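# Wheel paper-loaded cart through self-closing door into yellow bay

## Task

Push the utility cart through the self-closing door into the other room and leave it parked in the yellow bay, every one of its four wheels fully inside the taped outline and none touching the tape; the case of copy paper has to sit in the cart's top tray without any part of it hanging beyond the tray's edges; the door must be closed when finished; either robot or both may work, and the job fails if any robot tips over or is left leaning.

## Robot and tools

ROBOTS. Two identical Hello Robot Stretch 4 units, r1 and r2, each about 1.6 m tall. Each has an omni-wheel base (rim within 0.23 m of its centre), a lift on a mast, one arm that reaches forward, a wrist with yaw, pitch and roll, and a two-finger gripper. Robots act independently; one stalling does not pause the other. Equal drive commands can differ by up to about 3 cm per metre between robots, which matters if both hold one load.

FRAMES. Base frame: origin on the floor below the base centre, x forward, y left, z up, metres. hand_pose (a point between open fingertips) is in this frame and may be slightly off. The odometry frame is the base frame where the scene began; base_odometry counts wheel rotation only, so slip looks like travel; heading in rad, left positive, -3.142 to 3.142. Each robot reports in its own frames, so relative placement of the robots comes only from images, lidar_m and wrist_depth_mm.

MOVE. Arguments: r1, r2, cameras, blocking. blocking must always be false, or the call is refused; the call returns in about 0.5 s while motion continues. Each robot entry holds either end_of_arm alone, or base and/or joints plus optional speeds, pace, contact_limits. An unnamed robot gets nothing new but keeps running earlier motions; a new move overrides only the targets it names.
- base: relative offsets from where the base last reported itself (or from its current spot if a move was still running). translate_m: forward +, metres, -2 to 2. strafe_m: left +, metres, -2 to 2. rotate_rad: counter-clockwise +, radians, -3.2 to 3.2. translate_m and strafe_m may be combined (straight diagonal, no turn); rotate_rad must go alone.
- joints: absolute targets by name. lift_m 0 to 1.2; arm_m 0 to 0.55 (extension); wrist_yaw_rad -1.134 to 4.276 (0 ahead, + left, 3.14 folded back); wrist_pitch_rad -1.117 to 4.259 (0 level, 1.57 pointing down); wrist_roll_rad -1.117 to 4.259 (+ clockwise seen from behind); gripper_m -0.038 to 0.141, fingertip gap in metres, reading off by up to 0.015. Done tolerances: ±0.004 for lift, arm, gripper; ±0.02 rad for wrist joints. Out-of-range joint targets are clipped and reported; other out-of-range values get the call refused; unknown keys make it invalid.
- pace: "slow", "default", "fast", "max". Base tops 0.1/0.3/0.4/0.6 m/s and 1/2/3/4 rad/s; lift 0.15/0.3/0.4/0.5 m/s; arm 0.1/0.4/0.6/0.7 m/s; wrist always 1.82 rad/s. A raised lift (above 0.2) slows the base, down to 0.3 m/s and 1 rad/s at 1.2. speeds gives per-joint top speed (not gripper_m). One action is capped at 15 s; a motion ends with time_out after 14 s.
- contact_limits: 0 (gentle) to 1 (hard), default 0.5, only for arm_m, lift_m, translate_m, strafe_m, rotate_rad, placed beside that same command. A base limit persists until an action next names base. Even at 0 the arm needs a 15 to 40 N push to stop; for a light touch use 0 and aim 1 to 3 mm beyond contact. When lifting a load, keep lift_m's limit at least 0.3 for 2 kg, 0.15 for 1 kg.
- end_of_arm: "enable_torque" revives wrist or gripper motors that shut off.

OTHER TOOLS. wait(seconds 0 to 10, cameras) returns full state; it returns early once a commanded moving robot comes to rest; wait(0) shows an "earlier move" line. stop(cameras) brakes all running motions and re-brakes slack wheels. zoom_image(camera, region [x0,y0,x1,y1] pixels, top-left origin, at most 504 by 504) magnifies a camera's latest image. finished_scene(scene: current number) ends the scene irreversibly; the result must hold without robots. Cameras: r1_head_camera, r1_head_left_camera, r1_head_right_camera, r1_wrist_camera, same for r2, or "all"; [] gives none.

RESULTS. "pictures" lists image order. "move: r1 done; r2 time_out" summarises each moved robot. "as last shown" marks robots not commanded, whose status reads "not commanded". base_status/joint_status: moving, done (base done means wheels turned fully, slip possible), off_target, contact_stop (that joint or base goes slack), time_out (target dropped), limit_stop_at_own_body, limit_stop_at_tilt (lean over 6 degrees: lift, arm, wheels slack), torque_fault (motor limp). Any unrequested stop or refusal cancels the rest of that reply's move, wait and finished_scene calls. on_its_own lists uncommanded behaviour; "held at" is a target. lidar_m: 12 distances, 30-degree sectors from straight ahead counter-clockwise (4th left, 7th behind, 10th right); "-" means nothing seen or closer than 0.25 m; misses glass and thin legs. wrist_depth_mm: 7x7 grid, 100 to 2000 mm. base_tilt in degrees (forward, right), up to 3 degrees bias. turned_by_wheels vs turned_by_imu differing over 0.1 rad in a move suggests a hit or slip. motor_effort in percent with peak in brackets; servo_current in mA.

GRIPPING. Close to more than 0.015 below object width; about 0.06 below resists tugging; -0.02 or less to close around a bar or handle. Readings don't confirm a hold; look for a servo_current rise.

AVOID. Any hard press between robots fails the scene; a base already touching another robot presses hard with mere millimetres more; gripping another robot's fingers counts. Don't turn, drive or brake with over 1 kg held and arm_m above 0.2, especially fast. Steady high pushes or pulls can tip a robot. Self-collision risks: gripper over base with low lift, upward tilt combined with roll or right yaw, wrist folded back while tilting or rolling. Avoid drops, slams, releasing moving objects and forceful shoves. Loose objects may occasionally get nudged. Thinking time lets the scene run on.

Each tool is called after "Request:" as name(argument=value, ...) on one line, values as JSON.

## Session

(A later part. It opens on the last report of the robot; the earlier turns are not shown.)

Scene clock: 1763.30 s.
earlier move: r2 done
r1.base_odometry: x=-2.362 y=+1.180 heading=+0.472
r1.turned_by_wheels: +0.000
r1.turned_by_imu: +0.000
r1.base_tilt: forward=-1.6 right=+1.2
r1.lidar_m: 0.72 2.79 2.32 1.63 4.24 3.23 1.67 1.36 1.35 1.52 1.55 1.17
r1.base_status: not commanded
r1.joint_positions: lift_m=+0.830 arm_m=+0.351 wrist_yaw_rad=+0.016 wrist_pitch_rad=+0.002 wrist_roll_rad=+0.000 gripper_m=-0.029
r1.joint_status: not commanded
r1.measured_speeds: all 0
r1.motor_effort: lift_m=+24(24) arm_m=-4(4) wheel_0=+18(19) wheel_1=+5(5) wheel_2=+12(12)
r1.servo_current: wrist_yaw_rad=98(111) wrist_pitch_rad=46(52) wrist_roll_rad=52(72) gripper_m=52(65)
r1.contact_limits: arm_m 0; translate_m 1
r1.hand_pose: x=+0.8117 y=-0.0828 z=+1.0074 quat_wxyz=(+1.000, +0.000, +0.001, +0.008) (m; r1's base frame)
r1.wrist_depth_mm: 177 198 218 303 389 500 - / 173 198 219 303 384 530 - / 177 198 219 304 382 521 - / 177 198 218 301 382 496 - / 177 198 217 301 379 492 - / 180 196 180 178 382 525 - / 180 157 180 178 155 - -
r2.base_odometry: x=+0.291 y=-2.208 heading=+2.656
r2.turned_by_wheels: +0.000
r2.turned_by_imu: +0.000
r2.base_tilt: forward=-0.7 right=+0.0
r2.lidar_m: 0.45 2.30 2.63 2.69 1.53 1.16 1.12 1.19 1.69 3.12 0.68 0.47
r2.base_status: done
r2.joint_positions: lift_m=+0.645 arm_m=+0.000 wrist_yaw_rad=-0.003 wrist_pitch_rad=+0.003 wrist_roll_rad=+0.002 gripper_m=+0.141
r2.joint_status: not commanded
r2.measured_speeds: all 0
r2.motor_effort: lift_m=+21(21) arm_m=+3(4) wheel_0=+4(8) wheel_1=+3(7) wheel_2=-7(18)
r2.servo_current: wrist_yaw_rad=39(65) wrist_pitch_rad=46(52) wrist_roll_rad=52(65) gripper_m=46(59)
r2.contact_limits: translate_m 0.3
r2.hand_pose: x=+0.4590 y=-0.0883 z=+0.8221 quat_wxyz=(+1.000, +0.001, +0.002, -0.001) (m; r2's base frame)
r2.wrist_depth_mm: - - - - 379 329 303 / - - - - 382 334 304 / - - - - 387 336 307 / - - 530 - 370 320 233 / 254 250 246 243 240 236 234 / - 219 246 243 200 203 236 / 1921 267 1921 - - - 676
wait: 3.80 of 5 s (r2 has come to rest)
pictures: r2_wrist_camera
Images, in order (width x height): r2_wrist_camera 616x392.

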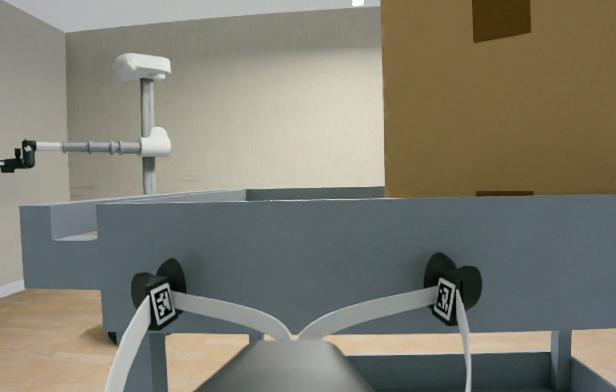

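Request:
move(r2={"base":{"translate_m":-0.05},"pace":"slow","contact_limits":{"translate_m":0.3}}, blocking=false, cameras=[])

Request:
wait(seconds=2, cameras=[])

Request:
move(r2={"base":{"strafe_m":-0.2},"pace":"default","contact_limits":{"strafe_m":0.3}}, blocking=false, cameras=[])

Request:
wait(seconds=3, cameras=["r2_wrist_camera","r2_head_camera"])

Scene clock: 1772.97 s.
move: r2 moving
r1: as last shown
r1.lidar_m: 0.72 2.73 2.35 1.61 4.25 3.21 1.66 1.36 1.36 1.52 1.54 1.16
r1.servo_current: wrist_yaw_rad=91(98) wrist_pitch_rad=39(46) wrist_roll_rad=46(65) gripper_m=59(59)
r1.contact_limits: arm_m 0; translate_m 1
r1.wrist_depth_mm: 176 198 218 303 387 508 - / 173 198 219 304 384 530 - / 176 198 219 303 384 525 - / 176 198 218 301 382 492 - / 177 198 218 301 382 492 - / 181 196 180 178 384 521 - / 179 158 180 178 155 - -
r2.base_odometry: x=+0.301 y=-2.213 heading=+2.656
r2.turned_by_wheels: +0.000
r2.turned_by_imu: +0.000
r2.base_tilt: forward=-0.6 right=+0.1
r2.lidar_m: 0.46 2.31 2.63 2.68 1.51 1.16 1.12 1.20 1.69 3.12 0.68 0.49
r2.base_status: translate_m moving
r2.joint_positions: lift_m=+0.645 arm_m=+0.000 wrist_yaw_rad=-0.003 wrist_pitch_rad=+0.003 wrist_roll_rad=+0.002 gripper_m=+0.141
r2.joint_status: not commanded
r2.measured_speeds: translate_m=-0.049 strafe_m=+0.000 rotate_rad=+0.002 lift_m=+0.000 arm_m=+0.000 wrist_yaw_rad=+0.000 wrist_pitch_rad=+0.000 wrist_roll_rad=+0.000
r2.motor_effort: lift_m=+21(21) arm_m=+4(4) wheel_0=-3(8) wheel_1=-7(7) wheel_2=+8(10)
r2.servo_current: wrist_yaw_rad=46(59) wrist_pitch_rad=39(46) wrist_roll_rad=46(52) gripper_m=46(52)
r2.contact_limits: translate_m 0.3
r2.hand_pose: x=+0.4590 y=-0.0883 z=+0.8221 quat_wxyz=(+1.000, +0.001, +0.002, -0.001) (m; r2's base frame)
r2.wrist_depth_mm: - - - - 387 340 310 / - - - - 392 342 312 / - - - - 394 345 315 / - - 591 - 375 329 244 / 265 262 257 254 250 247 244 / - 263 257 254 251 248 - / 1756 287 1863 - - - 691
pictures: none
No camera images: "cameras" was empty.

Scene clock: 1774.17 s.
earlier move: r2 done
r1.base_odometry: x=-2.362 y=+1.180 heading=+0.472
r1.turned_by_wheels: +0.000
r1.turned_by_imu: +0.000
r1.base_tilt: forward=-1.6 right=+1.2
r1.lidar_m: 0.72 2.77 2.38 1.64 4.26 3.22 1.65 1.36 1.36 1.50 1.54 1.19
r1.base_status: not commanded
r1.joint_positions: lift_m=+0.830 arm_m=+0.351 wrist_yaw_rad=+0.016 wrist_pitch_rad=+0.002 wrist_roll_rad=+0.000 gripper_m=-0.029
r1.joint_status: not commanded
r1.measured_speeds: all 0
r1.motor_effort: lift_m=+24(24) arm_m=-4(4) wheel_0=+18(19) wheel_1=+5(5) wheel_2=+12(12)
r1.servo_current: wrist_yaw_rad=85(117) wrist_pitch_rad=46(46) wrist_roll_rad=46(65) gripper_m=52(65)
r1.contact_limits: arm_m 0; translate_m 1
r1.hand_pose: x=+0.8117 y=-0.0828 z=+1.0074 quat_wxyz=(+1.000, +0.000, +0.001, +0.008) (m; r1's base frame)
r1.wrist_depth_mm: 176 197 219 303 387 504 - / 173 198 219 303 384 525 - / 176 198 218 303 384 521 - / 177 198 218 301 382 496 - / 177 198 219 300 379 496 - / 180 196 179 177 379 525 - / 179 157 180 177 155 - -
r2.base_odometry: x=+0.335 y=-2.231 heading=+2.656
r2.turned_by_wheels: +0.000
r2.turned_by_imu: +0.000
r2.base_tilt: forward=-0.7 right=+0.1
r2.lidar_m: 0.51 2.36 2.68 2.69 1.45 1.10 1.05 1.13 1.64 3.12 0.71 0.56
r2.base_status: done
r2.joint_positions: lift_m=+0.645 arm_m=+0.000 wrist_yaw_rad=-0.003 wrist_pitch_rad=+0.003 wrist_roll_rad=+0.002 gripper_m=+0.141
r2.joint_status: not commanded
r2.measured_speeds: all 0
r2.motor_effort: lift_m=+21(21) arm_m=+4(4) wheel_0=-4(8) wheel_1=-5(8) wheel_2=+7(10)
r2.servo_current: wrist_yaw_rad=46(59) wrist_pitch_rad=39(46) wrist_roll_rad=52(65) gripper_m=46(59)
r2.contact_limits: translate_m 0.3
r2.hand_pose: x=+0.4590 y=-0.0883 z=+0.8221 quat_wxyz=(+1.000, +0.001, +0.002, -0.001) (m; r2's base frame)
r2.wrist_depth_mm: - - - - 421 370 334 / - - - - 424 370 340 / - - - - 430 373 336 / - - 525 - 287 285 279 / - 300 296 293 287 285 281 / - - 216 160 199 - - / 1808 1708 1863 - - - 732
wait: 1.20 of 2 s (r2 has come to rest)
pictures: none
No camera images: "cameras" was empty.

Scene clock: 1774.67 s.
move: r2 moving
r1: as last shown
r1.lidar_m: 0.73 2.77 2.39 1.61 4.25 3.23 1.67 1.36 1.36 1.51 1.56 1.20
r1.motor_effort: lift_m=+24(24) arm_m=-4(4) wheel_0=+19(19) wheel_1=+4(5) wheel_2=+12(12)
r1.servo_current: wrist_yaw_rad=98(111) wrist_pitch_rad=39(46) wrist_roll_rad=46(52) gripper_m=59(65)
r1.contact_limits: arm_m 0; translate_m 1
r1.wrist_depth_mm: 176 198 219 304 384 500 - / 172 198 218 304 387 530 - / 177 198 220 304 382 525 - / 176 198 218 301 382 492 - / 177 197 219 303 382 492 878 / 181 196 180 178 379 521 - / 178 157 179 177 155 - -
r2.base_odometry: x=+0.352 y=-2.199 heading=+2.656
r2.turned_by_wheels: +0.000
r2.turned_by_imu: +0.000
r2.base_tilt: forward=-0.7 right=+0.1
r2.lidar_m: 0.49 0.55 2.71 2.74 1.45 1.08 1.07 1.15 1.63 3.08 0.73 0.52
r2.base_status: strafe_m moving
r2.joint_positions: lift_m=+0.645 arm_m=+0.000 wrist_yaw_rad=-0.003 wrist_pitch_rad=+0.003 wrist_roll_rad=+0.002 gripper_m=+0.141
r2.joint_status: not commanded
r2.measured_speeds: translate_m=+0.001 strafe_m=-0.141 rotate_rad=-0.004 lift_m=+0.000 arm_m=+0.000 wrist_yaw_rad=+0.002 wrist_pitch_rad=+0.000 wrist_roll_rad=+0.000
r2.motor_effort: lift_m=+21(21) arm_m=+4(4) wheel_0=+8(13) wheel_1=-11(12) wheel_2=+0(6)
r2.servo_current: wrist_yaw_rad=39(52) wrist_pitch_rad=39(46) wrist_roll_rad=52(59) gripper_m=52(59)
r2.contact_limits: strafe_m 0.3
r2.hand_pose: x=+0.4590 y=-0.0882 z=+0.8221 quat_wxyz=(+1.000, +0.001, +0.002, -0.001) (m; r2's base frame)
r2.wrist_depth_mm: - - - - 402 355 320 / - - - - 404 353 322 / - - - - 410 359 324 / - 449 627 - 287 282 278 / 314 300 294 290 286 281 278 / - 301 293 166 199 282 - / 1808 1618 1808 - - - 1618
pictures: none
No camera images: "cameras" was empty.

Scene clock: 1776.13 s.
earlier move: r2 done
r1.base_odometry: x=-2.362 y=+1.180 heading=+0.472
r1.turned_by_wheels: +0.000
r1.turned_by_imu: +0.000
r1.base_tilt: forward=-1.6 right=+1.3
r1.lidar_m: 0.73 2.75 3.35 1.64 4.24 3.22 1.68 1.36 1.33 1.52 1.56 1.18
r1.base_status: not commanded
r1.joint_positions: lift_m=+0.830 arm_m=+0.351 wrist_yaw_rad=+0.016 wrist_pitch_rad=+0.002 wrist_roll_rad=+0.000 gripper_m=-0.029
r1.joint_status: not commanded
r1.measured_speeds: all 0
r1.motor_effort: lift_m=+24(24) arm_m=-4(4) wheel_0=+18(19) wheel_1=+4(5) wheel_2=+12(12)
r1.servo_current: wrist_yaw_rad=98(111) wrist_pitch_rad=46(52) wrist_roll_rad=46(59) gripper_m=52(65)
r1.contact_limits: arm_m 0; translate_m 1
r1.hand_pose: x=+0.8117 y=-0.0828 z=+1.0074 quat_wxyz=(+1.000, +0.000, +0.001, +0.008) (m; r1's base frame)
r1.wrist_depth_mm: 176 198 219 304 389 504 - / 172 198 218 303 387 525 - / 177 198 218 303 384 521 - / 177 198 218 304 382 492 - / 177 198 217 301 382 496 - / 180 196 180 177 379 517 - / 179 157 179 178 155 - -
r2.base_odometry: x=+0.428 y=-2.054 heading=+2.656
r2.turned_by_wheels: +0.000
r2.turned_by_imu: +0.000
r2.base_tilt: forward=-0.7 right=+0.1
r2.lidar_m: 0.49 0.54 2.65 2.88 1.45 1.12 1.07 1.16 1.66 2.91 3.08 0.53
r2.base_status: done
r2.joint_positions: lift_m=+0.645 arm_m=+0.000 wrist_yaw_rad=-0.003 wrist_pitch_rad=+0.003 wrist_roll_rad=+0.002 gripper_m=+0.141
r2.joint_status: not commanded
r2.measured_speeds: all 0
r2.motor_effort: lift_m=+21(21) arm_m=+4(4) wheel_0=+1(13) wheel_1=-3(12) wheel_2=+0(6)
r2.servo_current: wrist_yaw_rad=52(52) wrist_pitch_rad=46(52) wrist_roll_rad=52(65) gripper_m=52(59)
r2.contact_limits: strafe_m 0.3
r2.hand_pose: x=+0.4590 y=-0.0882 z=+0.8221 quat_wxyz=(+1.000, +0.001, +0.002, -0.001) (m; r2's base frame)
r2.wrist_depth_mm: - - - 362 329 - - / - - 436 366 330 - - / - - 436 366 334 - - / 525 609 407 353 285 279 - / 300 294 290 287 285 279 277 / - 217 293 166 285 204 - / 1808 1863 - - - 1661 1756
wait: 1.47 of 3 s (r2 has come to rest)
pictures: r2_head_camera, r2_wrist_camera
Images, in order (width x height): r2_head_camera 420x560, r2_wrist_camera 616x392.

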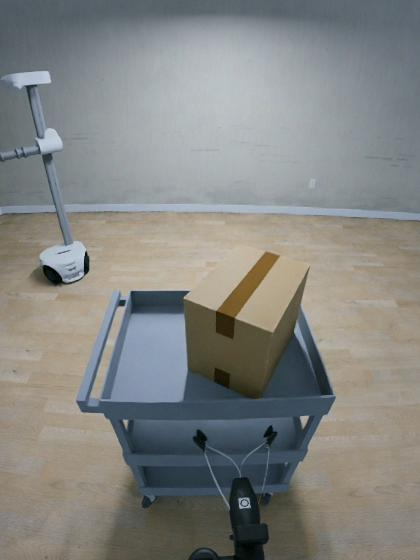

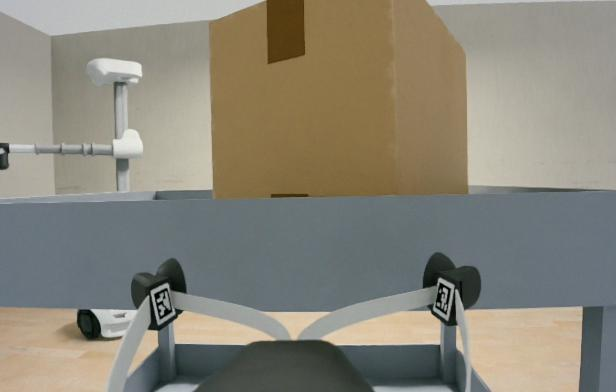

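Request:
move(r2={"base":{"translate_m":0.35},"pace":"slow","contact_limits":{"translate_m":0.3}}, blocking=false, cameras=[])

Request:
wait(seconds=6, cameras=["r2_wrist_camera"])

Scene clock: 1780.37 s.
move: r2 moving
r1: as last shown
r1.base_tilt: forward=-1.6 right=+1.2
r1.lidar_m: 0.73 2.73 3.36 1.62 4.24 3.24 1.66 1.36 1.34 1.52 1.55 1.20
r1.servo_current: wrist_yaw_rad=98(104) wrist_pitch_rad=39(46) wrist_roll_rad=46(59) gripper_m=65(65)
r1.contact_limits: arm_m 0; translate_m 1
r1.wrist_depth_mm: 177 198 220 304 387 504 - / 172 198 219 304 382 525 - / 177 198 218 303 387 525 - / 177 198 218 303 379 492 - / 177 197 218 303 382 492 891 / 180 196 180 178 382 521 - / 179 157 180 177 155 - -
r2.base_odometry: x=+0.417 y=-2.049 heading=+2.656
r2.turned_by_wheels: +0.000
r2.turned_by_imu: +0.001
r2.base_tilt: forward=-0.7 right=+0.1
r2.lidar_m: 0.48 0.51 2.60 2.89 1.49 1.13 1.09 1.19 1.65 2.92 3.09 0.49
r2.base_status: translate_m moving
r2.joint_positions: lift_m=+0.645 arm_m=+0.000 wrist_yaw_rad=-0.003 wrist_pitch_rad=+0.003 wrist_roll_rad=+0.002 gripper_m=+0.141
r2.joint_status: not commanded
r2.measured_speeds: translate_m=+0.049 strafe_m=-0.001 rotate_rad=+0.002 lift_m=+0.000 arm_m=+0.000 wrist_yaw_rad=+0.000 wrist_pitch_rad=+0.000 wrist_roll_rad=+0.000
r2.motor_effort: lift_m=+21(21) arm_m=+4(4) wheel_0=+6(7) wheel_1=+7(7) wheel_2=-9(10)
r2.servo_current: wrist_yaw_rad=52(52) wrist_pitch_rad=39(46) wrist_roll_rad=46(59) gripper_m=46(52)
r2.contact_limits: translate_m 0.3
r2.hand_pose: x=+0.4590 y=-0.0882 z=+0.8221 quat_wxyz=(+1.000, +0.001, +0.002, -0.001) (m; r2's base frame)
r2.wrist_depth_mm: - - 418 351 322 - - / - - 421 353 325 - - / - - 424 357 327 - - / - 615 399 343 309 270 - / 289 285 281 278 272 268 267 / - 204 281 166 273 204 - / 1808 1708 - - - 1661 1756
pictures: none
No camera images: "cameras" was empty.

Scene clock: 1784.67 s.
earlier move: r2 done
r1.base_odometry: x=-2.362 y=+1.180 heading=+0.472
r1.turned_by_wheels: +0.000
r1.turned_by_imu: +0.000
r1.base_tilt: forward=-1.6 right=+1.3
r1.lidar_m: 0.72 2.75 3.36 1.47 1.75 3.19 1.69 1.35 1.35 1.51 1.55 1.20
r1.base_status: not commanded
r1.joint_positions: lift_m=+0.830 arm_m=+0.351 wrist_yaw_rad=+0.016 wrist_pitch_rad=+0.002 wrist_roll_rad=+0.000 gripper_m=-0.029
r1.joint_status: not commanded
r1.measured_speeds: all 0
r1.motor_effort: lift_m=+24(24) arm_m=-4(4) wheel_0=+18(19) wheel_1=+4(5) wheel_2=+12(12)
r1.servo_current: wrist_yaw_rad=98(117) wrist_pitch_rad=46(52) wrist_roll_rad=33(65) gripper_m=65(65)
r1.contact_limits: arm_m 0; translate_m 1
r1.hand_pose: x=+0.8117 y=-0.0828 z=+1.0074 quat_wxyz=(+1.000, +0.000, +0.001, +0.008) (m; r1's base frame)
r1.wrist_depth_mm: 177 198 219 304 384 500 - / 173 198 219 304 384 525 - / 177 198 219 304 382 525 - / 177 198 218 301 384 496 - / 177 197 218 301 382 492 - / 181 196 179 178 382 521 - / 179 157 180 177 155 - -
r2.base_odometry: x=+0.119 y=-1.891 heading=+2.656
r2.turned_by_wheels: +0.000
r2.turned_by_imu: +0.000
r2.base_tilt: forward=-0.6 right=+0.1
r2.lidar_m: 0.44 0.50 2.32 2.86 1.97 1.49 1.43 1.55 2.23 2.94 0.69 0.47
r2.base_status: done
r2.joint_positions: lift_m=+0.645 arm_m=+0.000 wrist_yaw_rad=-0.003 wrist_pitch_rad=+0.003 wrist_roll_rad=+0.002 gripper_m=+0.141
r2.joint_status: not commanded
r2.measured_speeds: all 0
r2.motor_effort: lift_m=+21(21) arm_m=+4(4) wheel_0=+3(9) wheel_1=+5(9) wheel_2=-8(16)
r2.servo_current: wrist_yaw_rad=46(59) wrist_pitch_rad=33(52) wrist_roll_rad=46(59) gripper_m=52(59)
r2.contact_limits: translate_m 0.3
r2.hand_pose: x=+0.4590 y=-0.0883 z=+0.8221 quat_wxyz=(+1.000, +0.001, +0.002, -0.001) (m; r2's base frame)
r2.wrist_depth_mm: - - - - 340 298 271 / - - - - 345 300 276 / - - - - 347 304 278 / - 462 699 379 336 296 270 / 250 248 243 241 239 235 234 / 252 200 244 241 211 199 235 / 270 1661 1756 - - 1921 1708
wait: 4.30 of 6 s (r2 has come to rest)
pictures: r2_wrist_camera
Images, in order (width x height): r2_wrist_camera 616x392.

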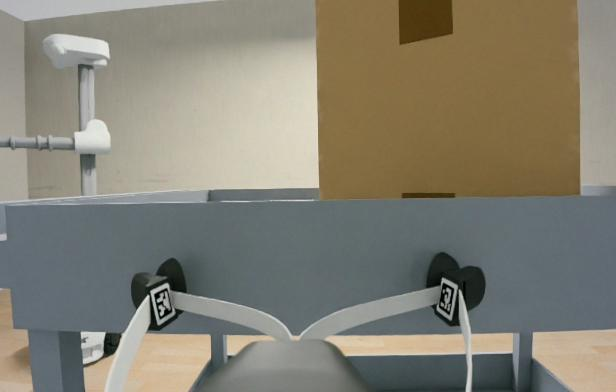

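Request:
move(r2={"base":{"translate_m":0.18},"pace":"slow","contact_limits":{"translate_m":0.3}}, blocking=false, cameras=[])

Request:
wait(seconds=5, cameras=["r2_wrist_camera","r2_head_camera"])

Scene clock: 1791.43 s.
move: r2 moving
r1: as last shown
r1.base_tilt: forward=-1.6 right=+1.2
r1.lidar_m: 0.71 2.77 3.37 1.45 1.73 3.23 1.65 1.35 1.34 1.51 1.54 1.19
r1.servo_current: wrist_yaw_rad=85(117) wrist_pitch_rad=39(46) wrist_roll_rad=59(59) gripper_m=59(65)
r1.contact_limits: arm_m 0; translate_m 1
r1.wrist_depth_mm: 177 197 218 303 387 500 - / 173 198 218 304 384 525 - / 177 198 218 303 382 521 - / 177 197 218 303 384 496 - / 177 197 218 301 382 492 - / 180 196 180 178 379 521 - / 179 157 180 177 155 - -
r2.base_odometry: x=+0.108 y=-1.885 heading=+2.656
r2.turned_by_wheels: +0.000
r2.turned_by_imu: +0.000
r2.base_tilt: forward=-0.7 right=+0.1
r2.lidar_m: 0.45 0.49 2.33 2.86 1.98 1.48 1.45 1.55 2.26 2.94 0.67 0.47
r2.base_status: translate_m moving
r2.joint_positions: lift_m=+0.645 arm_m=+0.000 wrist_yaw_rad=-0.003 wrist_pitch_rad=+0.003 wrist_roll_rad=+0.002 gripper_m=+0.141
r2.joint_status: not commanded
r2.measured_speeds: translate_m=+0.048 strafe_m=+0.001 rotate_rad=-0.002 lift_m=+0.000 arm_m=+0.000 wrist_yaw_rad=+0.000 wrist_pitch_rad=+0.000 wrist_roll_rad=+0.000
r2.motor_effort: lift_m=+21(21) arm_m=+4(4) wheel_0=+6(9) wheel_1=+6(8) wheel_2=-11(13)
r2.servo_current: wrist_yaw_rad=52(52) wrist_pitch_rad=39(46) wrist_roll_rad=46(52) gripper_m=52(59)
r2.contact_limits: translate_m 0.3
r2.hand_pose: x=+0.4590 y=-0.0883 z=+0.8221 quat_wxyz=(+1.000, +0.001, +0.002, -0.001) (m; r2's base frame)
r2.wrist_depth_mm: - - - - 340 300 270 / - - - - 345 301 274 / - - - - 345 306 277 / - 442 683 377 336 296 237 / 248 245 242 240 237 235 233 / 250 201 242 240 212 196 - / 265 1708 1756 - - 1921 1756
pictures: none
No camera images: "cameras" was empty.

Scene clock: 1794.00 s.
earlier move: r2 done
r1.base_odometry: x=-2.362 y=+1.180 heading=+0.472
r1.turned_by_wheels: +0.000
r1.turned_by_imu: +0.000
r1.base_tilt: forward=-1.6 right=+1.3
r1.lidar_m: 0.73 2.77 3.37 1.39 1.45 3.23 1.68 1.36 1.36 1.52 1.55 1.20
r1.base_status: not commanded
r1.joint_positions: lift_m=+0.830 arm_m=+0.351 wrist_yaw_rad=+0.016 wrist_pitch_rad=+0.002 wrist_roll_rad=+0.000 gripper_m=-0.029
r1.joint_status: not commanded
r1.measured_speeds: all 0
r1.motor_effort: lift_m=+24(24) arm_m=-4(4) wheel_0=+18(19) wheel_1=+5(5) wheel_2=+12(12)
r1.servo_current: wrist_yaw_rad=91(117) wrist_pitch_rad=39(46) wrist_roll_rad=52(65) gripper_m=52(65)
r1.contact_limits: arm_m 0; translate_m 1
r1.hand_pose: x=+0.8117 y=-0.0828 z=+1.0074 quat_wxyz=(+1.000, +0.000, +0.001, +0.008) (m; r1's base frame)
r1.wrist_depth_mm: 176 198 218 304 387 504 - / 173 198 218 304 382 525 - / 177 198 218 303 382 525 - / 177 198 218 301 382 496 - / 177 197 218 303 379 492 878 / 180 197 180 178 379 521 - / 179 157 180 178 155 - -
r2.base_odometry: x=-0.040 y=-1.807 heading=+2.656
r2.turned_by_wheels: +0.000
r2.turned_by_imu: +0.000
r2.base_tilt: forward=-0.7 right=+0.1
r2.lidar_m: 0.45 1.97 2.18 2.83 2.18 1.67 1.60 1.71 2.52 2.93 0.65 0.49
r2.base_status: done
r2.joint_positions: lift_m=+0.645 arm_m=+0.000 wrist_yaw_rad=-0.003 wrist_pitch_rad=+0.003 wrist_roll_rad=+0.002 gripper_m=+0.141
r2.joint_status: not commanded
r2.measured_speeds: all 0
r2.motor_effort: lift_m=+21(21) arm_m=+4(4) wheel_0=+4(9) wheel_1=+4(8) wheel_2=-5(14)
r2.servo_current: wrist_yaw_rad=46(65) wrist_pitch_rad=39(46) wrist_roll_rad=39(59) gripper_m=52(59)
r2.contact_limits: translate_m 0.3
r2.hand_pose: x=+0.4590 y=-0.0883 z=+0.8221 quat_wxyz=(+1.000, +0.001, +0.002, -0.002) (m; r2's base frame)
r2.wrist_depth_mm: - - - - 377 330 300 / - - - - 382 332 303 / - - - - 384 336 304 / - - 517 - 373 320 297 / 259 255 249 245 240 236 235 / 1756 218 248 245 199 204 - / 1537 272 1863 - - 1808 676
wait: 2.57 of 5 s (r2 has come to rest)
pictures: r2_head_camera, r2_wrist_camera
Images, in order (width x height): r2_head_camera 420x560, r2_wrist_camera 616x392.

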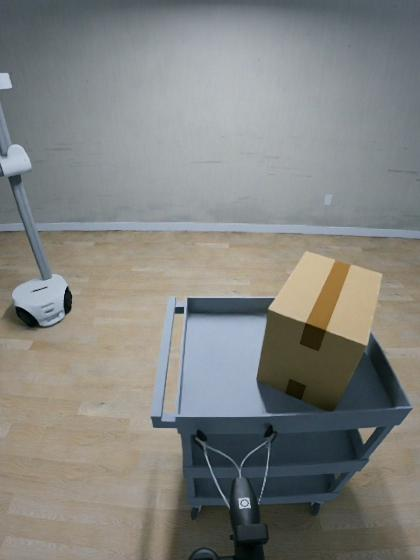

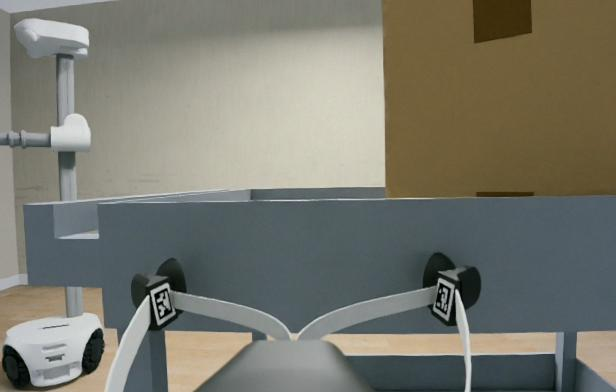

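Request:
move(r2={"base":{"translate_m":-0.2},"joints":{"gripper_m":0.07},"pace":"default","contact_limits":{"translate_m":0.3}}, blocking=false, cameras=[])

Request:
wait(seconds=3, cameras=[])

Request:
move(r2={"base":{"strafe_m":1.0},"joints":{"lift_m":0.684,"wrist_roll_rad":1.57},"pace":"default","contact_limits":{"strafe_m":0.3}}, blocking=false, cameras=[])

Request:
wait(seconds=6, cameras=[])

Request:
move(r2={"base":{"rotate_rad":-1.571},"pace":"default","contact_limits":{"rotate_rad":0.3}}, blocking=false, cameras=[])

Request:
wait(seconds=5, cameras=["r2_head_camera","r2_head_left_camera"])

Scene clock: 1805.07 s.
move: r2 moving
r1: as last shown
r1.base_tilt: forward=-1.6 right=+1.2
r1.lidar_m: 0.72 2.75 3.36 1.38 1.44 3.20 1.69 1.36 1.35 1.49 1.54 1.17
r1.motor_effort: lift_m=+24(24) arm_m=-4(4) wheel_0=+18(18) wheel_1=+5(5) wheel_2=+12(12)
r1.servo_current: wrist_yaw_rad=98(111) wrist_pitch_rad=33(46) wrist_roll_rad=46(59) gripper_m=52(59)
r1.contact_limits: arm_m 0; translate_m 1
r1.wrist_depth_mm: 176 196 219 304 389 500 - / 173 198 219 304 384 525 - / 177 198 218 301 382 525 - / 176 197 218 301 382 492 - / 177 197 218 301 382 492 - / 180 196 180 177 382 517 - / 179 158 180 178 156 - -
r2.base_odometry: x=-0.013 y=-1.822 heading=+2.656
r2.turned_by_wheels: +0.000
r2.turned_by_imu: +0.000
r2.base_tilt: forward=-0.7 right=+0.1
r2.lidar_m: 0.49 1.99 2.21 2.84 2.15 1.64 1.58 1.67 2.45 2.94 0.70 0.52
r2.base_status: translate_m moving
r2.joint_positions: lift_m=+0.645 arm_m=+0.000 wrist_yaw_rad=-0.003 wrist_pitch_rad=+0.003 wrist_roll_rad=+0.002 gripper_m=+0.129
r2.joint_status: gripper_m moving
r2.measured_speeds: translate_m=-0.122 strafe_m=+0.001 rotate_rad=+0.002 lift_m=+0.000 arm_m=+0.000 wrist_yaw_rad=+0.000 wrist_pitch_rad=+0.000 wrist_roll_rad=+0.000
r2.motor_effort: lift_m=+21(21) arm_m=+4(4) wheel_0=-5(7) wheel_1=-7(8) wheel_2=+12(12)
r2.servo_current: wrist_yaw_rad=46(72) wrist_pitch_rad=46(46) wrist_roll_rad=46(52) gripper_m=104(104)
r2.contact_limits: translate_m 0.3
r2.hand_pose: x=+0.4590 y=-0.0883 z=+0.8221 quat_wxyz=(+1.000, +0.001, +0.002, -0.001) (m; r2's base frame)
r2.wrist_depth_mm: - - - - 399 349 319 / - - - - 404 353 322 / - - - - 410 357 325 / - - 512 - 387 263 257 / - 281 277 271 265 260 257 / - 1661 204 164 195 263 - / 1537 293 1863 - - - 699
pictures: none
No camera images: "cameras" was empty.

Scene clock: 1806.67 s.
earlier move: r2 done
r1.base_odometry: x=-2.362 y=+1.180 heading=+0.472
r1.turned_by_wheels: +0.000
r1.turned_by_imu: +0.000
r1.base_tilt: forward=-1.6 right=+1.2
r1.lidar_m: 0.74 2.75 3.37 1.37 1.48 3.19 1.66 1.34 1.35 1.51 1.56 1.17
r1.base_status: not commanded
r1.joint_positions: lift_m=+0.830 arm_m=+0.351 wrist_yaw_rad=+0.016 wrist_pitch_rad=+0.002 wrist_roll_rad=+0.000 gripper_m=-0.029
r1.joint_status: not commanded
r1.measured_speeds: all 0
r1.motor_effort: lift_m=+24(24) arm_m=-4(4) wheel_0=+19(19) wheel_1=+4(5) wheel_2=+12(12)
r1.servo_current: wrist_yaw_rad=91(111) wrist_pitch_rad=39(52) wrist_roll_rad=46(65) gripper_m=52(65)
r1.contact_limits: arm_m 0; translate_m 1
r1.hand_pose: x=+0.8117 y=-0.0828 z=+1.0074 quat_wxyz=(+1.000, +0.000, +0.001, +0.008) (m; r1's base frame)
r1.wrist_depth_mm: 176 198 219 303 387 500 - / 173 198 219 304 387 525 - / 176 198 219 303 382 525 - / 177 198 218 301 382 492 - / 177 197 218 301 379 492 904 / 180 197 180 177 379 521 - / 179 157 180 177 155 - -
r2.base_odometry: x=+0.137 y=-1.900 heading=+2.656
r2.turned_by_wheels: +0.000
r2.turned_by_imu: +0.000
r2.base_tilt: forward=-0.7 right=+0.1
r2.lidar_m: 0.65 2.15 2.34 2.86 1.87 1.45 1.41 1.51 2.17 2.94 3.13 0.69
r2.base_status: done
r2.joint_positions: lift_m=+0.645 arm_m=+0.000 wrist_yaw_rad=-0.003 wrist_pitch_rad=+0.003 wrist_roll_rad=+0.002 gripper_m=+0.070
r2.joint_status: all done
r2.measured_speeds: all 0
r2.motor_effort: lift_m=+21(21) arm_m=+3(4) wheel_0=-3(11) wheel_1=-3(9) wheel_2=+4(14)
r2.servo_current: wrist_yaw_rad=52(72) wrist_pitch_rad=39(46) wrist_roll_rad=39(52) gripper_m=52(137)
r2.contact_limits: translate_m 0.3
r2.hand_pose: x=+0.4590 y=-0.0882 z=+0.8221 quat_wxyz=(+1.000, +0.001, +0.002, -0.001) (m; r2's base frame)
r2.wrist_depth_mm: - - - - - 508 - / - - - - 554 477 - / - - - - 559 484 - / - - 452 442 439 430 421 / - - 452 445 433 427 427 / - - 191 - 189 - - / 1661 1756 466 - - - 732
wait: 1.60 of 3 s (r2 has come to rest)
pictures: none
No camera images: "cameras" was empty.

Scene clock: 1807.17 s.
move: r2 moving
r1: as last shown
r1.lidar_m: 0.72 2.74 3.36 1.41 1.45 3.25 1.66 1.37 1.36 1.51 1.54 1.19
r1.motor_effort: lift_m=+24(24) arm_m=-4(4) wheel_0=+18(19) wheel_1=+5(5) wheel_2=+12(12)
r1.servo_current: wrist_yaw_rad=91(111) wrist_pitch_rad=39(46) wrist_roll_rad=26(52) gripper_m=59(65)
r1.contact_limits: arm_m 0; translate_m 1
r1.wrist_depth_mm: 176 198 218 303 384 500 - / 173 198 218 301 384 521 - / 176 198 219 303 384 521 - / 177 198 218 301 382 496 - / 177 198 218 304 379 488 878 / 181 197 179 177 379 525 - / 179 157 180 178 156 - -
r2.base_odometry: x=+0.120 y=-1.932 heading=+2.656
r2.turned_by_wheels: +0.000
r2.turned_by_imu: +0.000
r2.base_tilt: forward=-0.6 right=+0.1
r2.lidar_m: 0.64 2.12 2.32 2.83 1.92 1.45 1.41 1.49 2.19 2.96 3.17 0.69
r2.base_status: strafe_m moving
r2.joint_positions: lift_m=+0.677 arm_m=+0.000 wrist_yaw_rad=-0.003 wrist_pitch_rad=+0.003 wrist_roll_rad=+0.589 gripper_m=+0.070
r2.joint_status: lift_m moving; wrist_roll_rad moving
r2.measured_speeds: translate_m=+0.001 strafe_m=+0.141 rotate_rad=-0.005 lift_m=+0.071 arm_m=+0.000 wrist_yaw_rad=+0.000 wrist_pitch_rad=+0.000 wrist_roll_rad=+1.820
r2.motor_effort: lift_m=+20(26) arm_m=+4(4) wheel_0=-9(14) wheel_1=+11(11) wheel_2=+0(3)
r2.servo_current: wrist_yaw_rad=52(59) wrist_pitch_rad=46(52) wrist_roll_rad=78(91) gripper_m=52(59)
r2.contact_limits: strafe_m 0.3
r2.hand_pose: x=+0.4590 y=-0.0882 z=+0.8539 quat_wxyz=(+0.957, +0.290, +0.001, -0.002) (m; r2's base frame)
r2.wrist_depth_mm: - - - - 496 640 - / - - - - 521 473 418 / - - - - 549 430 421 / - - - - 439 - - / - - - 449 442 - - / - - 192 449 189 - - / - - - - - - -
pictures: none
No camera images: "cameras" was empty.

Scene clock: 1811.33 s.
earlier move: r2 done
r1.base_odometry: x=-2.362 y=+1.180 heading=+0.472
r1.turned_by_wheels: +0.000
r1.turned_by_imu: +0.000
r1.base_tilt: forward=-1.6 right=+1.3
r1.lidar_m: 0.73 2.77 1.63 1.40 1.46 3.24 1.66 1.35 1.34 1.50 1.55 1.17
r1.base_status: not commanded
r1.joint_positions: lift_m=+0.830 arm_m=+0.351 wrist_yaw_rad=+0.016 wrist_pitch_rad=+0.002 wrist_roll_rad=+0.000 gripper_m=-0.029
r1.joint_status: not commanded
r1.measured_speeds: all 0
r1.motor_effort: lift_m=+24(24) arm_m=-4(4) wheel_0=+18(19) wheel_1=+4(5) wheel_2=+12(12)
r1.servo_current: wrist_yaw_rad=85(111) wrist_pitch_rad=39(52) wrist_roll_rad=52(78) gripper_m=52(65)
r1.contact_limits: arm_m 0; translate_m 1
r1.hand_pose: x=+0.8117 y=-0.0828 z=+1.0074 quat_wxyz=(+1.000, +0.000, +0.001, +0.008) (m; r1's base frame)
r1.wrist_depth_mm: 177 198 218 304 384 500 - / 173 198 219 304 382 530 - / 177 198 219 303 384 521 - / 176 198 218 303 382 500 - / 177 197 218 301 382 488 878 / 180 196 179 178 384 521 - / 179 157 180 178 155 - -
r2.base_odometry: x=-0.330 y=-2.785 heading=+2.656
r2.turned_by_wheels: +0.000
r2.turned_by_imu: +0.001
r2.base_tilt: forward=-0.7 right=+0.1
r2.lidar_m: 1.85 1.71 1.91 1.87 1.81 1.37 1.34 1.44 2.05 3.93 1.13 1.28
r2.base_status: done
r2.joint_positions: lift_m=+0.684 arm_m=+0.000 wrist_yaw_rad=-0.003 wrist_pitch_rad=+0.003 wrist_roll_rad=+1.568 gripper_m=+0.070
r2.joint_status: all done
r2.measured_speeds: all 0
r2.motor_effort: lift_m=+21(26) arm_m=+3(4) wheel_0=-3(15) wheel_1=+2(12) wheel_2=+0(3)
r2.servo_current: wrist_yaw_rad=46(65) wrist_pitch_rad=46(52) wrist_roll_rad=52(111) gripper_m=52(59)
r2.contact_limits: strafe_m 0.3
r2.hand_pose: x=+0.4590 y=-0.0882 z=+0.8611 quat_wxyz=(+0.708, +0.706, +0.000, -0.002) (m; r2's base frame)
r2.wrist_depth_mm: - - - - - 1756 1160 / - - - - - 1661 1205 / - - - - - 1756 1205 / - - - - - 1661 1205 / - - - - - 1618 1182 / - - 191 - 190 1618 1182 / - - - - - 1618 1182
wait: 4.17 of 6 s (r2 has come to rest)
pictures: none
No camera images: "cameras" was empty.

Scene clock: 1811.83 s.
move: r2 moving
r1: as last shown
r1.lidar_m: 0.72 2.74 1.66 1.39 1.46 3.20 1.68 1.36 1.36 1.51 1.56 1.21
r1.motor_effort: lift_m=+24(24) arm_m=-4(4) wheel_0=+18(18) wheel_1=+4(5) wheel_2=+12(12)
r1.servo_current: wrist_yaw_rad=111(111) wrist_pitch_rad=39(46) wrist_roll_rad=52(59) gripper_m=59(59)
r1.contact_limits: arm_m 0; translate_m 1
r1.wrist_depth_mm: 176 198 219 303 384 504 - / 173 198 219 304 384 525 - / 177 198 218 303 384 530 - / 176 198 219 301 382 496 - / 177 198 218 303 382 496 878 / 180 197 180 178 379 521 - / 179 157 179 177 155 - -
r2.base_odometry: x=-0.330 y=-2.785 heading=+2.404
r2.turned_by_wheels: -0.251
r2.turned_by_imu: -0.244
r2.base_tilt: forward=-0.7 right=+0.1
r2.lidar_m: 1.92 1.72 1.81 1.84 1.88 1.50 1.34 1.37 1.66 3.20 1.31 1.12
r2.base_status: rotate_rad moving
r2.joint_positions: lift_m=+0.684 arm_m=+0.000 wrist_yaw_rad=-0.003 wrist_pitch_rad=+0.003 wrist_roll_rad=+1.568 gripper_m=+0.070
r2.joint_status: not commanded
r2.measured_speeds: translate_m=+0.002 strafe_m=-0.001 rotate_rad=-0.973 lift_m=+0.000 arm_m=+0.000 wrist_yaw_rad=+0.000 wrist_pitch_rad=+0.000 wrist_roll_rad=+0.000
r2.motor_effort: lift_m=+21(21) arm_m=+3(4) wheel_0=+10(10) wheel_1=+10(11) wheel_2=+10(11)
r2.servo_current: wrist_yaw_rad=46(52) wrist_pitch_rad=46(46) wrist_roll_rad=46(59) gripper_m=46(59)
r2.contact_limits: rotate_rad 0.3
r2.hand_pose: x=+0.4591 y=-0.0882 z=+0.8611 quat_wxyz=(+0.708, +0.706, +0.000, -0.002) (m; r2's base frame)
r2.wrist_depth_mm: - - - - - 1756 1182 / - - - - - 1708 1205 / - - - - - 1756 1205 / - - - - - 1708 1205 / - - - - - 1756 1205 / - - 192 - 191 1618 1205 / - - - - - 1397 1205
pictures: none
No camera images: "cameras" was empty.

Scene clock: 1813.40 s.
earlier move: r2 done
r1.base_odometry: x=-2.362 y=+1.180 heading=+0.472
r1.turned_by_wheels: +0.000
r1.turned_by_imu: +0.000
r1.base_tilt: forward=-1.6 right=+1.3
r1.lidar_m: 0.72 2.75 1.82 1.38 1.47 3.21 1.66 1.35 1.35 1.53 1.54 1.20
r1.base_status: not commanded
r1.joint_positions: lift_m=+0.830 arm_m=+0.351 wrist_yaw_rad=+0.016 wrist_pitch_rad=+0.002 wrist_roll_rad=+0.000 gripper_m=-0.029
r1.joint_status: not commanded
r1.measured_speeds: all 0
r1.motor_effort: lift_m=+24(24) arm_m=-3(4) wheel_0=+18(19) wheel_1=+5(5) wheel_2=+12(12)
r1.servo_current: wrist_yaw_rad=104(111) wrist_pitch_rad=46(46) wrist_roll_rad=33(59) gripper_m=59(59)
r1.contact_limits: arm_m 0; translate_m 1
r1.hand_pose: x=+0.8117 y=-0.0828 z=+1.0074 quat_wxyz=(+1.000, +0.000, +0.001, +0.008) (m; r1's base frame)
r1.wrist_depth_mm: 177 198 218 306 387 500 - / 173 198 219 303 382 525 - / 177 198 218 304 384 521 - / 176 198 219 301 384 488 - / 177 198 217 300 382 496 904 / 180 196 180 177 382 521 - / 179 158 180 178 156 - -
r2.base_odometry: x=-0.330 y=-2.785 heading=+1.086
r2.turned_by_wheels: -1.319
r2.turned_by_imu: -1.284
r2.base_tilt: forward=-0.7 right=+0.1
r2.lidar_m: 3.91 1.11 1.28 1.86 1.70 1.92 1.86 1.78 1.39 1.32 1.44 2.11
r2.base_status: done
r2.joint_positions: lift_m=+0.684 arm_m=+0.000 wrist_yaw_rad=-0.003 wrist_pitch_rad=+0.003 wrist_roll_rad=+1.568 gripper_m=+0.070
r2.joint_status: not commanded
r2.measured_speeds: all 0
r2.motor_effort: lift_m=+21(21) arm_m=-2(4) wheel_0=+3(10) wheel_1=+4(11) wheel_2=+4(12)
r2.servo_current: wrist_yaw_rad=33(59) wrist_pitch_rad=39(46) wrist_roll_rad=39(59) gripper_m=59(59)
r2.contact_limits: rotate_rad 0.3
r2.hand_pose: x=+0.4591 y=-0.0882 z=+0.8611 quat_wxyz=(+0.708, +0.706, +0.000, -0.002) (m; r2's base frame)
r2.wrist_depth_mm: - - - - - 1661 1182 / - - - - - 1708 1182 / - - - - - 1708 1182 / - - - - - 1808 1205 / - - - - - 1756 1205 / - - 193 - 191 1537 1205 / - - - - - 1618 1182
wait: 1.57 of 5 s (r2 has come to rest)
pictures: r2_head_camera, r2_head_left_camera
Images, in order (width x height): r2_head_camera 420x560, r2_head_left_camera 420x672.

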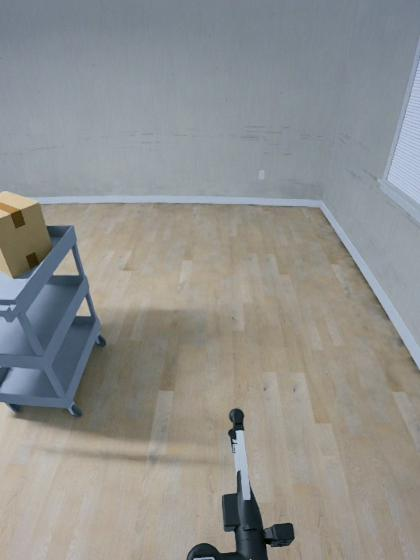

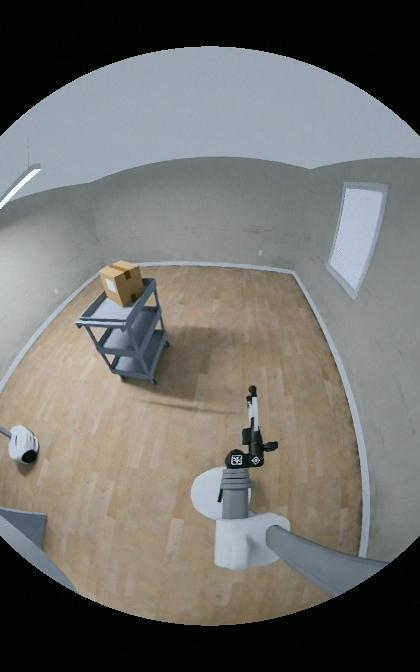

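Request:
move(r2={"base":{"strafe_m":1.08},"joints":{"arm_m":0.15},"pace":"default","contact_limits":{"strafe_m":0.3}}, blocking=false, cameras=[])

Request:
wait(seconds=6, cameras=["r2_head_camera","r2_wrist_camera"])

Scene clock: 1820.20 s.
move: r2 moving
r1: as last shown
r1.base_tilt: forward=-1.6 right=+1.2
r1.lidar_m: 0.73 2.76 1.80 1.39 1.48 3.21 1.66 1.37 1.36 1.50 1.56 1.18
r1.motor_effort: lift_m=+24(24) arm_m=-4(4) wheel_0=+18(19) wheel_1=+4(5) wheel_2=+12(12)
r1.servo_current: wrist_yaw_rad=78(104) wrist_pitch_rad=39(46) wrist_roll_rad=59(59) gripper_m=59(65)
r1.contact_limits: arm_m 0; translate_m 1
r1.wrist_depth_mm: 176 198 219 304 387 504 - / 173 198 219 304 384 525 - / 177 198 218 304 384 525 - / 176 198 219 303 382 496 - / 177 197 218 301 379 492 - / 181 196 179 178 379 521 - / 179 158 179 177 155 - -
r2.base_odometry: x=-0.362 y=-2.768 heading=+1.086
r2.turned_by_wheels: +0.000
r2.turned_by_imu: +0.001
r2.base_tilt: forward=-0.7 right=+0.1
r2.lidar_m: 3.94 1.08 1.29 1.83 1.69 1.93 1.88 1.84 1.39 1.38 1.47 2.14
r2.base_status: strafe_m moving
r2.joint_positions: lift_m=+0.684 arm_m=+0.051 wrist_yaw_rad=-0.003 wrist_pitch_rad=+0.003 wrist_roll_rad=+1.568 gripper_m=+0.070
r2.joint_status: arm_m moving
r2.measured_speeds: translate_m=-0.001 strafe_m=+0.140 rotate_rad=+0.004 lift_m=+0.000 arm_m=+0.195 wrist_yaw_rad=+0.000 wrist_pitch_rad=+0.000 wrist_roll_rad=+0.001
r2.motor_effort: lift_m=+21(21) arm_m=+3(12) wheel_0=-10(12) wheel_1=+11(13) wheel_2=+0(5)
r2.servo_current: wrist_yaw_rad=39(52) wrist_pitch_rad=46(46) wrist_roll_rad=46(59) gripper_m=59(59)
r2.contact_limits: strafe_m 0.3
r2.hand_pose: x=+0.5096 y=-0.0882 z=+0.8611 quat_wxyz=(+0.708, +0.706, +0.000, -0.002) (m; r2's base frame)
r2.wrist_depth_mm: - - - - - 1708 1160 / - - - - - 1708 1182 / - - - - - 1756 1160 / - - - - - 1756 1229 / - - - - - 1708 1182 / - - 192 - 191 1618 1182 / - - - - - 1618 1205
pictures: none
No camera images: "cameras" was empty.

Scene clock: 1824.63 s.
earlier move: r2 done
r1.base_odometry: x=-2.362 y=+1.180 heading=+0.472
r1.turned_by_wheels: +0.000
r1.turned_by_imu: +0.000
r1.base_tilt: forward=-1.6 right=+1.3
r1.lidar_m: 0.74 2.76 0.76 0.98 1.46 3.23 1.66 1.35 1.35 1.53 1.55 1.20
r1.base_status: not commanded
r1.joint_positions: lift_m=+0.830 arm_m=+0.351 wrist_yaw_rad=+0.016 wrist_pitch_rad=+0.002 wrist_roll_rad=+0.000 gripper_m=-0.029
r1.joint_status: not commanded
r1.measured_speeds: all 0
r1.on_its_own: wrist_yaw_rad is at rest, and its servo_current (111 mA) is outside its rest range (0 to 104 mA)
r1.motor_effort: lift_m=+24(24) arm_m=-4(4) wheel_0=+18(19) wheel_1=+4(5) wheel_2=+12(12)
r1.servo_current: wrist_yaw_rad=111(111) wrist_pitch_rad=39(52) wrist_roll_rad=52(65) gripper_m=59(65)
r1.contact_limits: arm_m 0; translate_m 1
r1.hand_pose: x=+0.8117 y=-0.0828 z=+1.0074 quat_wxyz=(+1.000, +0.000, +0.001, +0.008) (m; r1's base frame)
r1.wrist_depth_mm: 176 198 217 304 387 504 - / 173 198 218 304 387 525 - / 176 199 218 304 384 525 - / 177 198 218 301 382 492 - / 178 198 217 301 382 492 891 / 180 197 180 178 382 521 - / 179 158 179 178 155 - -
r2.base_odometry: x=-1.286 y=-2.281 heading=+1.086
r2.turned_by_wheels: +0.000
r2.turned_by_imu: +0.000
r2.base_tilt: forward=-0.7 right=+0.1
r2.lidar_m: 0.88 3.10 2.39 0.80 0.82 0.87 1.87 1.91 2.47 2.42 2.58 0.92
r2.base_status: done
r2.joint_positions: lift_m=+0.684 arm_m=+0.150 wrist_yaw_rad=-0.003 wrist_pitch_rad=+0.003 wrist_roll_rad=+1.568 gripper_m=+0.070
r2.joint_status: all done
r2.measured_speeds: all 0
r2.motor_effort: lift_m=+20(21) arm_m=+7(12) wheel_0=+0(12) wheel_1=+1(14) wheel_2=+0(5)
r2.servo_current: wrist_yaw_rad=46(59) wrist_pitch_rad=46(52) wrist_roll_rad=52(65) gripper_m=52(59)
r2.contact_limits: strafe_m 0.3
r2.hand_pose: x=+0.6089 y=-0.0882 z=+0.8611 quat_wxyz=(+0.708, +0.706, +0.000, -0.002) (m; r2's base frame)
r2.wrist_depth_mm: - - - 554 - 1397 564 / - - - 559 - 564 564 / - - 809 564 - 564 569 / - - 917 580 - 574 569 / - - - 580 - 585 580 / - - 192 580 189 1397 1138 / - - - - - 1618 1182
wait: 4.43 of 6 s (r2 has come to rest)
pictures: r2_head_camera, r2_wrist_camera
Images, in order (width x height): r2_head_camera 420x560, r2_wrist_camera 616x392.

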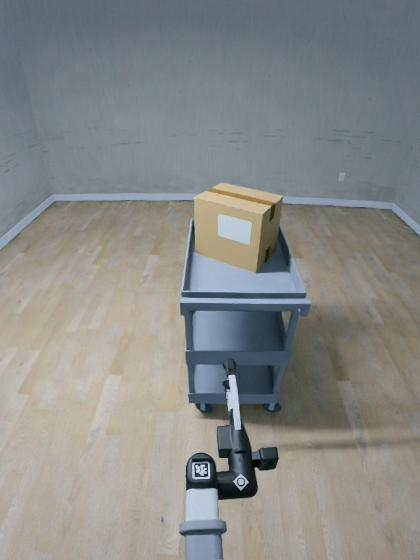

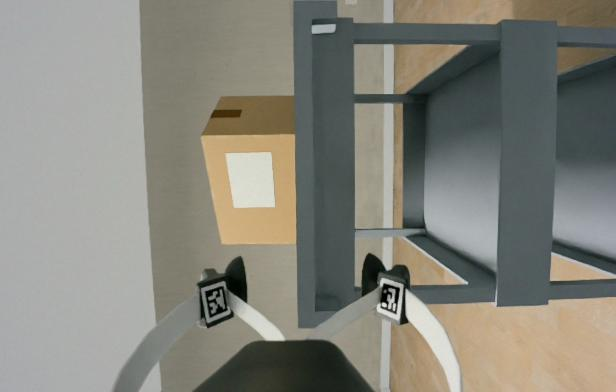

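Request:
move(blocking=false, cameras=["r2_head_camera","r2_wrist_camera"])

Scene clock: 1846.70 s.
r1.base_odometry: x=-2.362 y=+1.180 heading=+0.472
r1.turned_by_wheels: +0.000
r1.turned_by_imu: +0.000
r1.base_tilt: forward=-1.6 right=+1.2
r1.lidar_m: 0.73 2.78 0.75 1.01 1.46 3.22 1.65 1.37 1.35 1.51 1.52 1.18
r1.base_status: not commanded
r1.joint_positions: lift_m=+0.830 arm_m=+0.351 wrist_yaw_rad=+0.016 wrist_pitch_rad=+0.002 wrist_roll_rad=+0.000 gripper_m=-0.029
r1.joint_status: not commanded
r1.measured_speeds: all 0
r1.motor_effort: lift_m=+24(24) arm_m=-4(4) wheel_0=+18(19) wheel_1=+4(5) wheel_2=+12(12)
r1.servo_current: wrist_yaw_rad=78(111) wrist_pitch_rad=39(52) wrist_roll_rad=46(65) gripper_m=59(65)
r1.contact_limits: arm_m 0; translate_m 1
r1.hand_pose: x=+0.8117 y=-0.0828 z=+1.0074 quat_wxyz=(+1.000, +0.000, +0.001, +0.008) (m; r1's base frame)
r1.wrist_depth_mm: 176 198 218 304 387 500 - / 173 198 218 304 384 525 - / 176 198 218 303 384 525 - / 176 198 217 301 384 496 - / 177 198 218 301 384 492 878 / 181 197 179 178 382 521 - / 179 157 180 178 155 - -
r2.base_odometry: x=-1.286 y=-2.281 heading=+1.086
r2.turned_by_wheels: +0.000
r2.turned_by_imu: +0.000
r2.base_tilt: forward=-0.7 right=+0.1
r2.lidar_m: 0.88 3.09 2.38 0.76 0.81 0.90 1.86 1.90 2.47 2.41 2.59 0.90
r2.base_status: done
r2.joint_positions: lift_m=+0.684 arm_m=+0.150 wrist_yaw_rad=-0.003 wrist_pitch_rad=+0.003 wrist_roll_rad=+1.568 gripper_m=+0.070
r2.joint_status: all done
r2.measured_speeds: all 0
r2.motor_effort: lift_m=+20(21) arm_m=+7(12) wheel_0=+0(12) wheel_1=+1(14) wheel_2=+0(5)
r2.servo_current: wrist_yaw_rad=33(59) wrist_pitch_rad=39(52) wrist_roll_rad=52(65) gripper_m=52(59)
r2.contact_limits: strafe_m 0.3
r2.hand_pose: x=+0.6089 y=-0.0882 z=+0.8611 quat_wxyz=(+0.708, +0.706, +0.000, -0.002) (m; r2's base frame)
r2.wrist_depth_mm: - - - 554 - 1366 559 / - - - 559 - 564 564 / - - 820 569 - 564 559 / - - 904 574 - 574 580 / - - - 580 - 580 580 / - - 192 585 190 1397 1118 / - - - - - 1618 1182
pictures: r2_head_camera, r2_wrist_camera
Images, in order (width x height): r2_head_camera 420x560, r2_wrist_camera 616x392.

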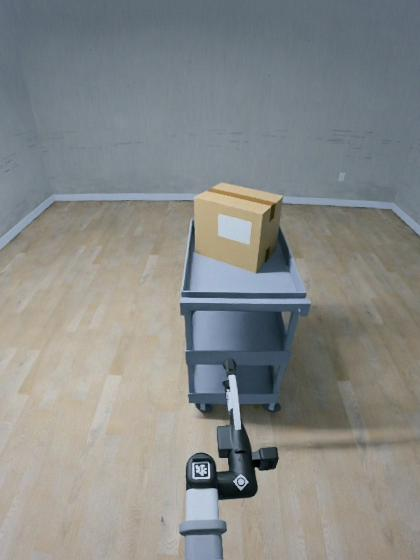

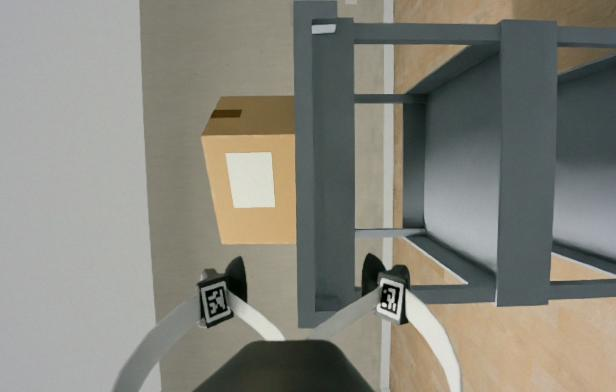

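Request:
move(blocking=false, cameras=[], r2={"base":{"translate_m":0.37,"strafe_m":-0.03},"pace":"slow","contact_limits":{"translate_m":0.3}})

Request:
wait(seconds=6, cameras=["r2_head_camera","r2_wrist_camera"])

Scene clock: 1856.80 s.
move: r2 moving
r1: as last shown
r1.lidar_m: 0.71 2.75 0.77 1.02 1.46 3.21 1.69 1.36 1.34 1.51 1.54 1.19
r1.servo_current: wrist_yaw_rad=111(111) wrist_pitch_rad=39(46) wrist_roll_rad=59(59) gripper_m=59(65)
r1.contact_limits: arm_m 0; translate_m 1
r1.wrist_depth_mm: 176 198 219 304 389 508 - / 173 198 219 304 382 525 - / 177 198 219 304 384 525 - / 177 198 218 303 382 496 - / 178 198 219 301 382 492 891 / 180 197 180 178 382 525 - / 179 157 180 177 155 - -
r2.base_odometry: x=-1.279 y=-2.271 heading=+1.086
r2.turned_by_wheels: +0.000
r2.turned_by_imu: +0.001
r2.base_tilt: forward=-0.7 right=+0.1
r2.lidar_m: 0.89 3.07 2.38 0.78 0.80 0.88 1.88 1.90 2.46 2.41 2.59 0.91
r2.base_status: translate_m moving; strafe_m moving
r2.joint_positions: lift_m=+0.684 arm_m=+0.150 wrist_yaw_rad=-0.003 wrist_pitch_rad=+0.003 wrist_roll_rad=+1.568 gripper_m=+0.070
r2.joint_status: not commanded
r2.measured_speeds: translate_m=+0.049 strafe_m=-0.005 rotate_rad=-0.001 lift_m=+0.000 arm_m=+0.000 wrist_yaw_rad=+0.000 wrist_pitch_rad=+0.000 wrist_roll_rad=+0.000
r2.motor_effort: lift_m=+20(20) arm_m=+7(8) wheel_0=+8(9) wheel_1=+6(6) wheel_2=-9(11)
r2.servo_current: wrist_yaw_rad=39(59) wrist_pitch_rad=46(46) wrist_roll_rad=52(59) gripper_m=52(59)
r2.contact_limits: translate_m 0.3
r2.hand_pose: x=+0.6089 y=-0.0882 z=+0.8611 quat_wxyz=(+0.708, +0.706, +0.000, -0.002) (m; r2's base frame)
r2.wrist_depth_mm: - - - 544 - 691 554 / - - - 549 - 549 554 / - - 809 554 - 559 549 / - - 904 564 - 569 564 / - - - 569 - 564 569 / - - 192 574 190 1499 1138 / - - - - - 1576 1182
pictures: none
No camera images: "cameras" was empty.

Scene clock: 1861.30 s.
earlier move: r2 done
r1.base_odometry: x=-2.362 y=+1.180 heading=+0.472
r1.turned_by_wheels: +0.000
r1.turned_by_imu: +0.000
r1.base_tilt: forward=-1.6 right=+1.2
r1.lidar_m: 0.68 2.77 0.95 0.90 1.42 3.21 1.68 1.37 1.34 1.52 1.56 1.21
r1.base_status: not commanded
r1.joint_positions: lift_m=+0.830 arm_m=+0.351 wrist_yaw_rad=+0.016 wrist_pitch_rad=+0.002 wrist_roll_rad=+0.000 gripper_m=-0.029
r1.joint_status: not commanded
r1.measured_speeds: all 0
r1.motor_effort: lift_m=+24(24) arm_m=-4(4) wheel_0=+18(19) wheel_1=+4(5) wheel_2=+12(12)
r1.servo_current: wrist_yaw_rad=85(111) wrist_pitch_rad=39(52) wrist_roll_rad=39(65) gripper_m=65(65)
r1.contact_limits: arm_m 0; translate_m 1
r1.hand_pose: x=+0.8117 y=-0.0828 z=+1.0074 quat_wxyz=(+1.000, +0.000, +0.001, +0.008) (m; r1's base frame)
r1.wrist_depth_mm: 176 198 219 306 387 504 - / 173 198 218 304 384 530 - / 177 197 219 303 382 525 - / 177 198 218 301 384 492 - / 177 198 218 303 382 492 - / 180 196 180 178 382 525 - / 178 157 179 178 155 - -
r2.base_odometry: x=-1.087 y=-1.968 heading=+1.086
r2.turned_by_wheels: +0.000
r2.turned_by_imu: +0.001
r2.base_tilt: forward=-0.7 right=+0.1
r2.lidar_m: 0.56 3.05 2.38 2.32 0.92 1.08 2.21 2.30 2.48 2.42 2.60 0.58
r2.base_status: done
r2.joint_positions: lift_m=+0.684 arm_m=+0.150 wrist_yaw_rad=-0.002 wrist_pitch_rad=+0.003 wrist_roll_rad=+1.568 gripper_m=+0.070
r2.joint_status: not commanded
r2.measured_speeds: all 0
r2.motor_effort: lift_m=+20(21) arm_m=+7(8) wheel_0=+6(11) wheel_1=+4(7) wheel_2=-7(12)
r2.servo_current: wrist_yaw_rad=52(59) wrist_pitch_rad=39(46) wrist_roll_rad=39(65) gripper_m=52(65)
r2.contact_limits: translate_m 0.3
r2.hand_pose: x=+0.6089 y=-0.0881 z=+0.8611 quat_wxyz=(+0.708, +0.706, +0.000, -0.002) (m; r2's base frame)
r2.wrist_depth_mm: - - - 174 232 1708 - / - - 580 234 236 820 - / - - 477 180 237 831 - / - - 517 181 242 842 - / - - 564 184 244 854 - / - - 193 186 190 1756 - / - - - - - 1708 488
wait: 4.50 of 6 s (r2 has come to rest)
pictures: r2_head_camera, r2_wrist_camera
Images, in order (width x height): r2_head_camera 420x560, r2_wrist_camera 616x392.

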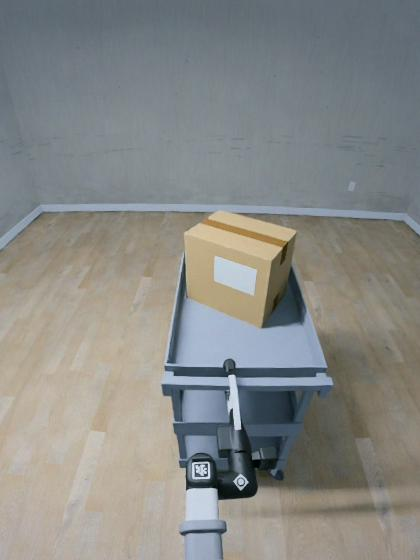

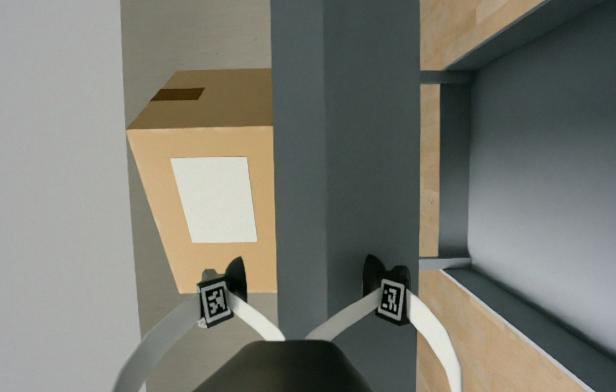

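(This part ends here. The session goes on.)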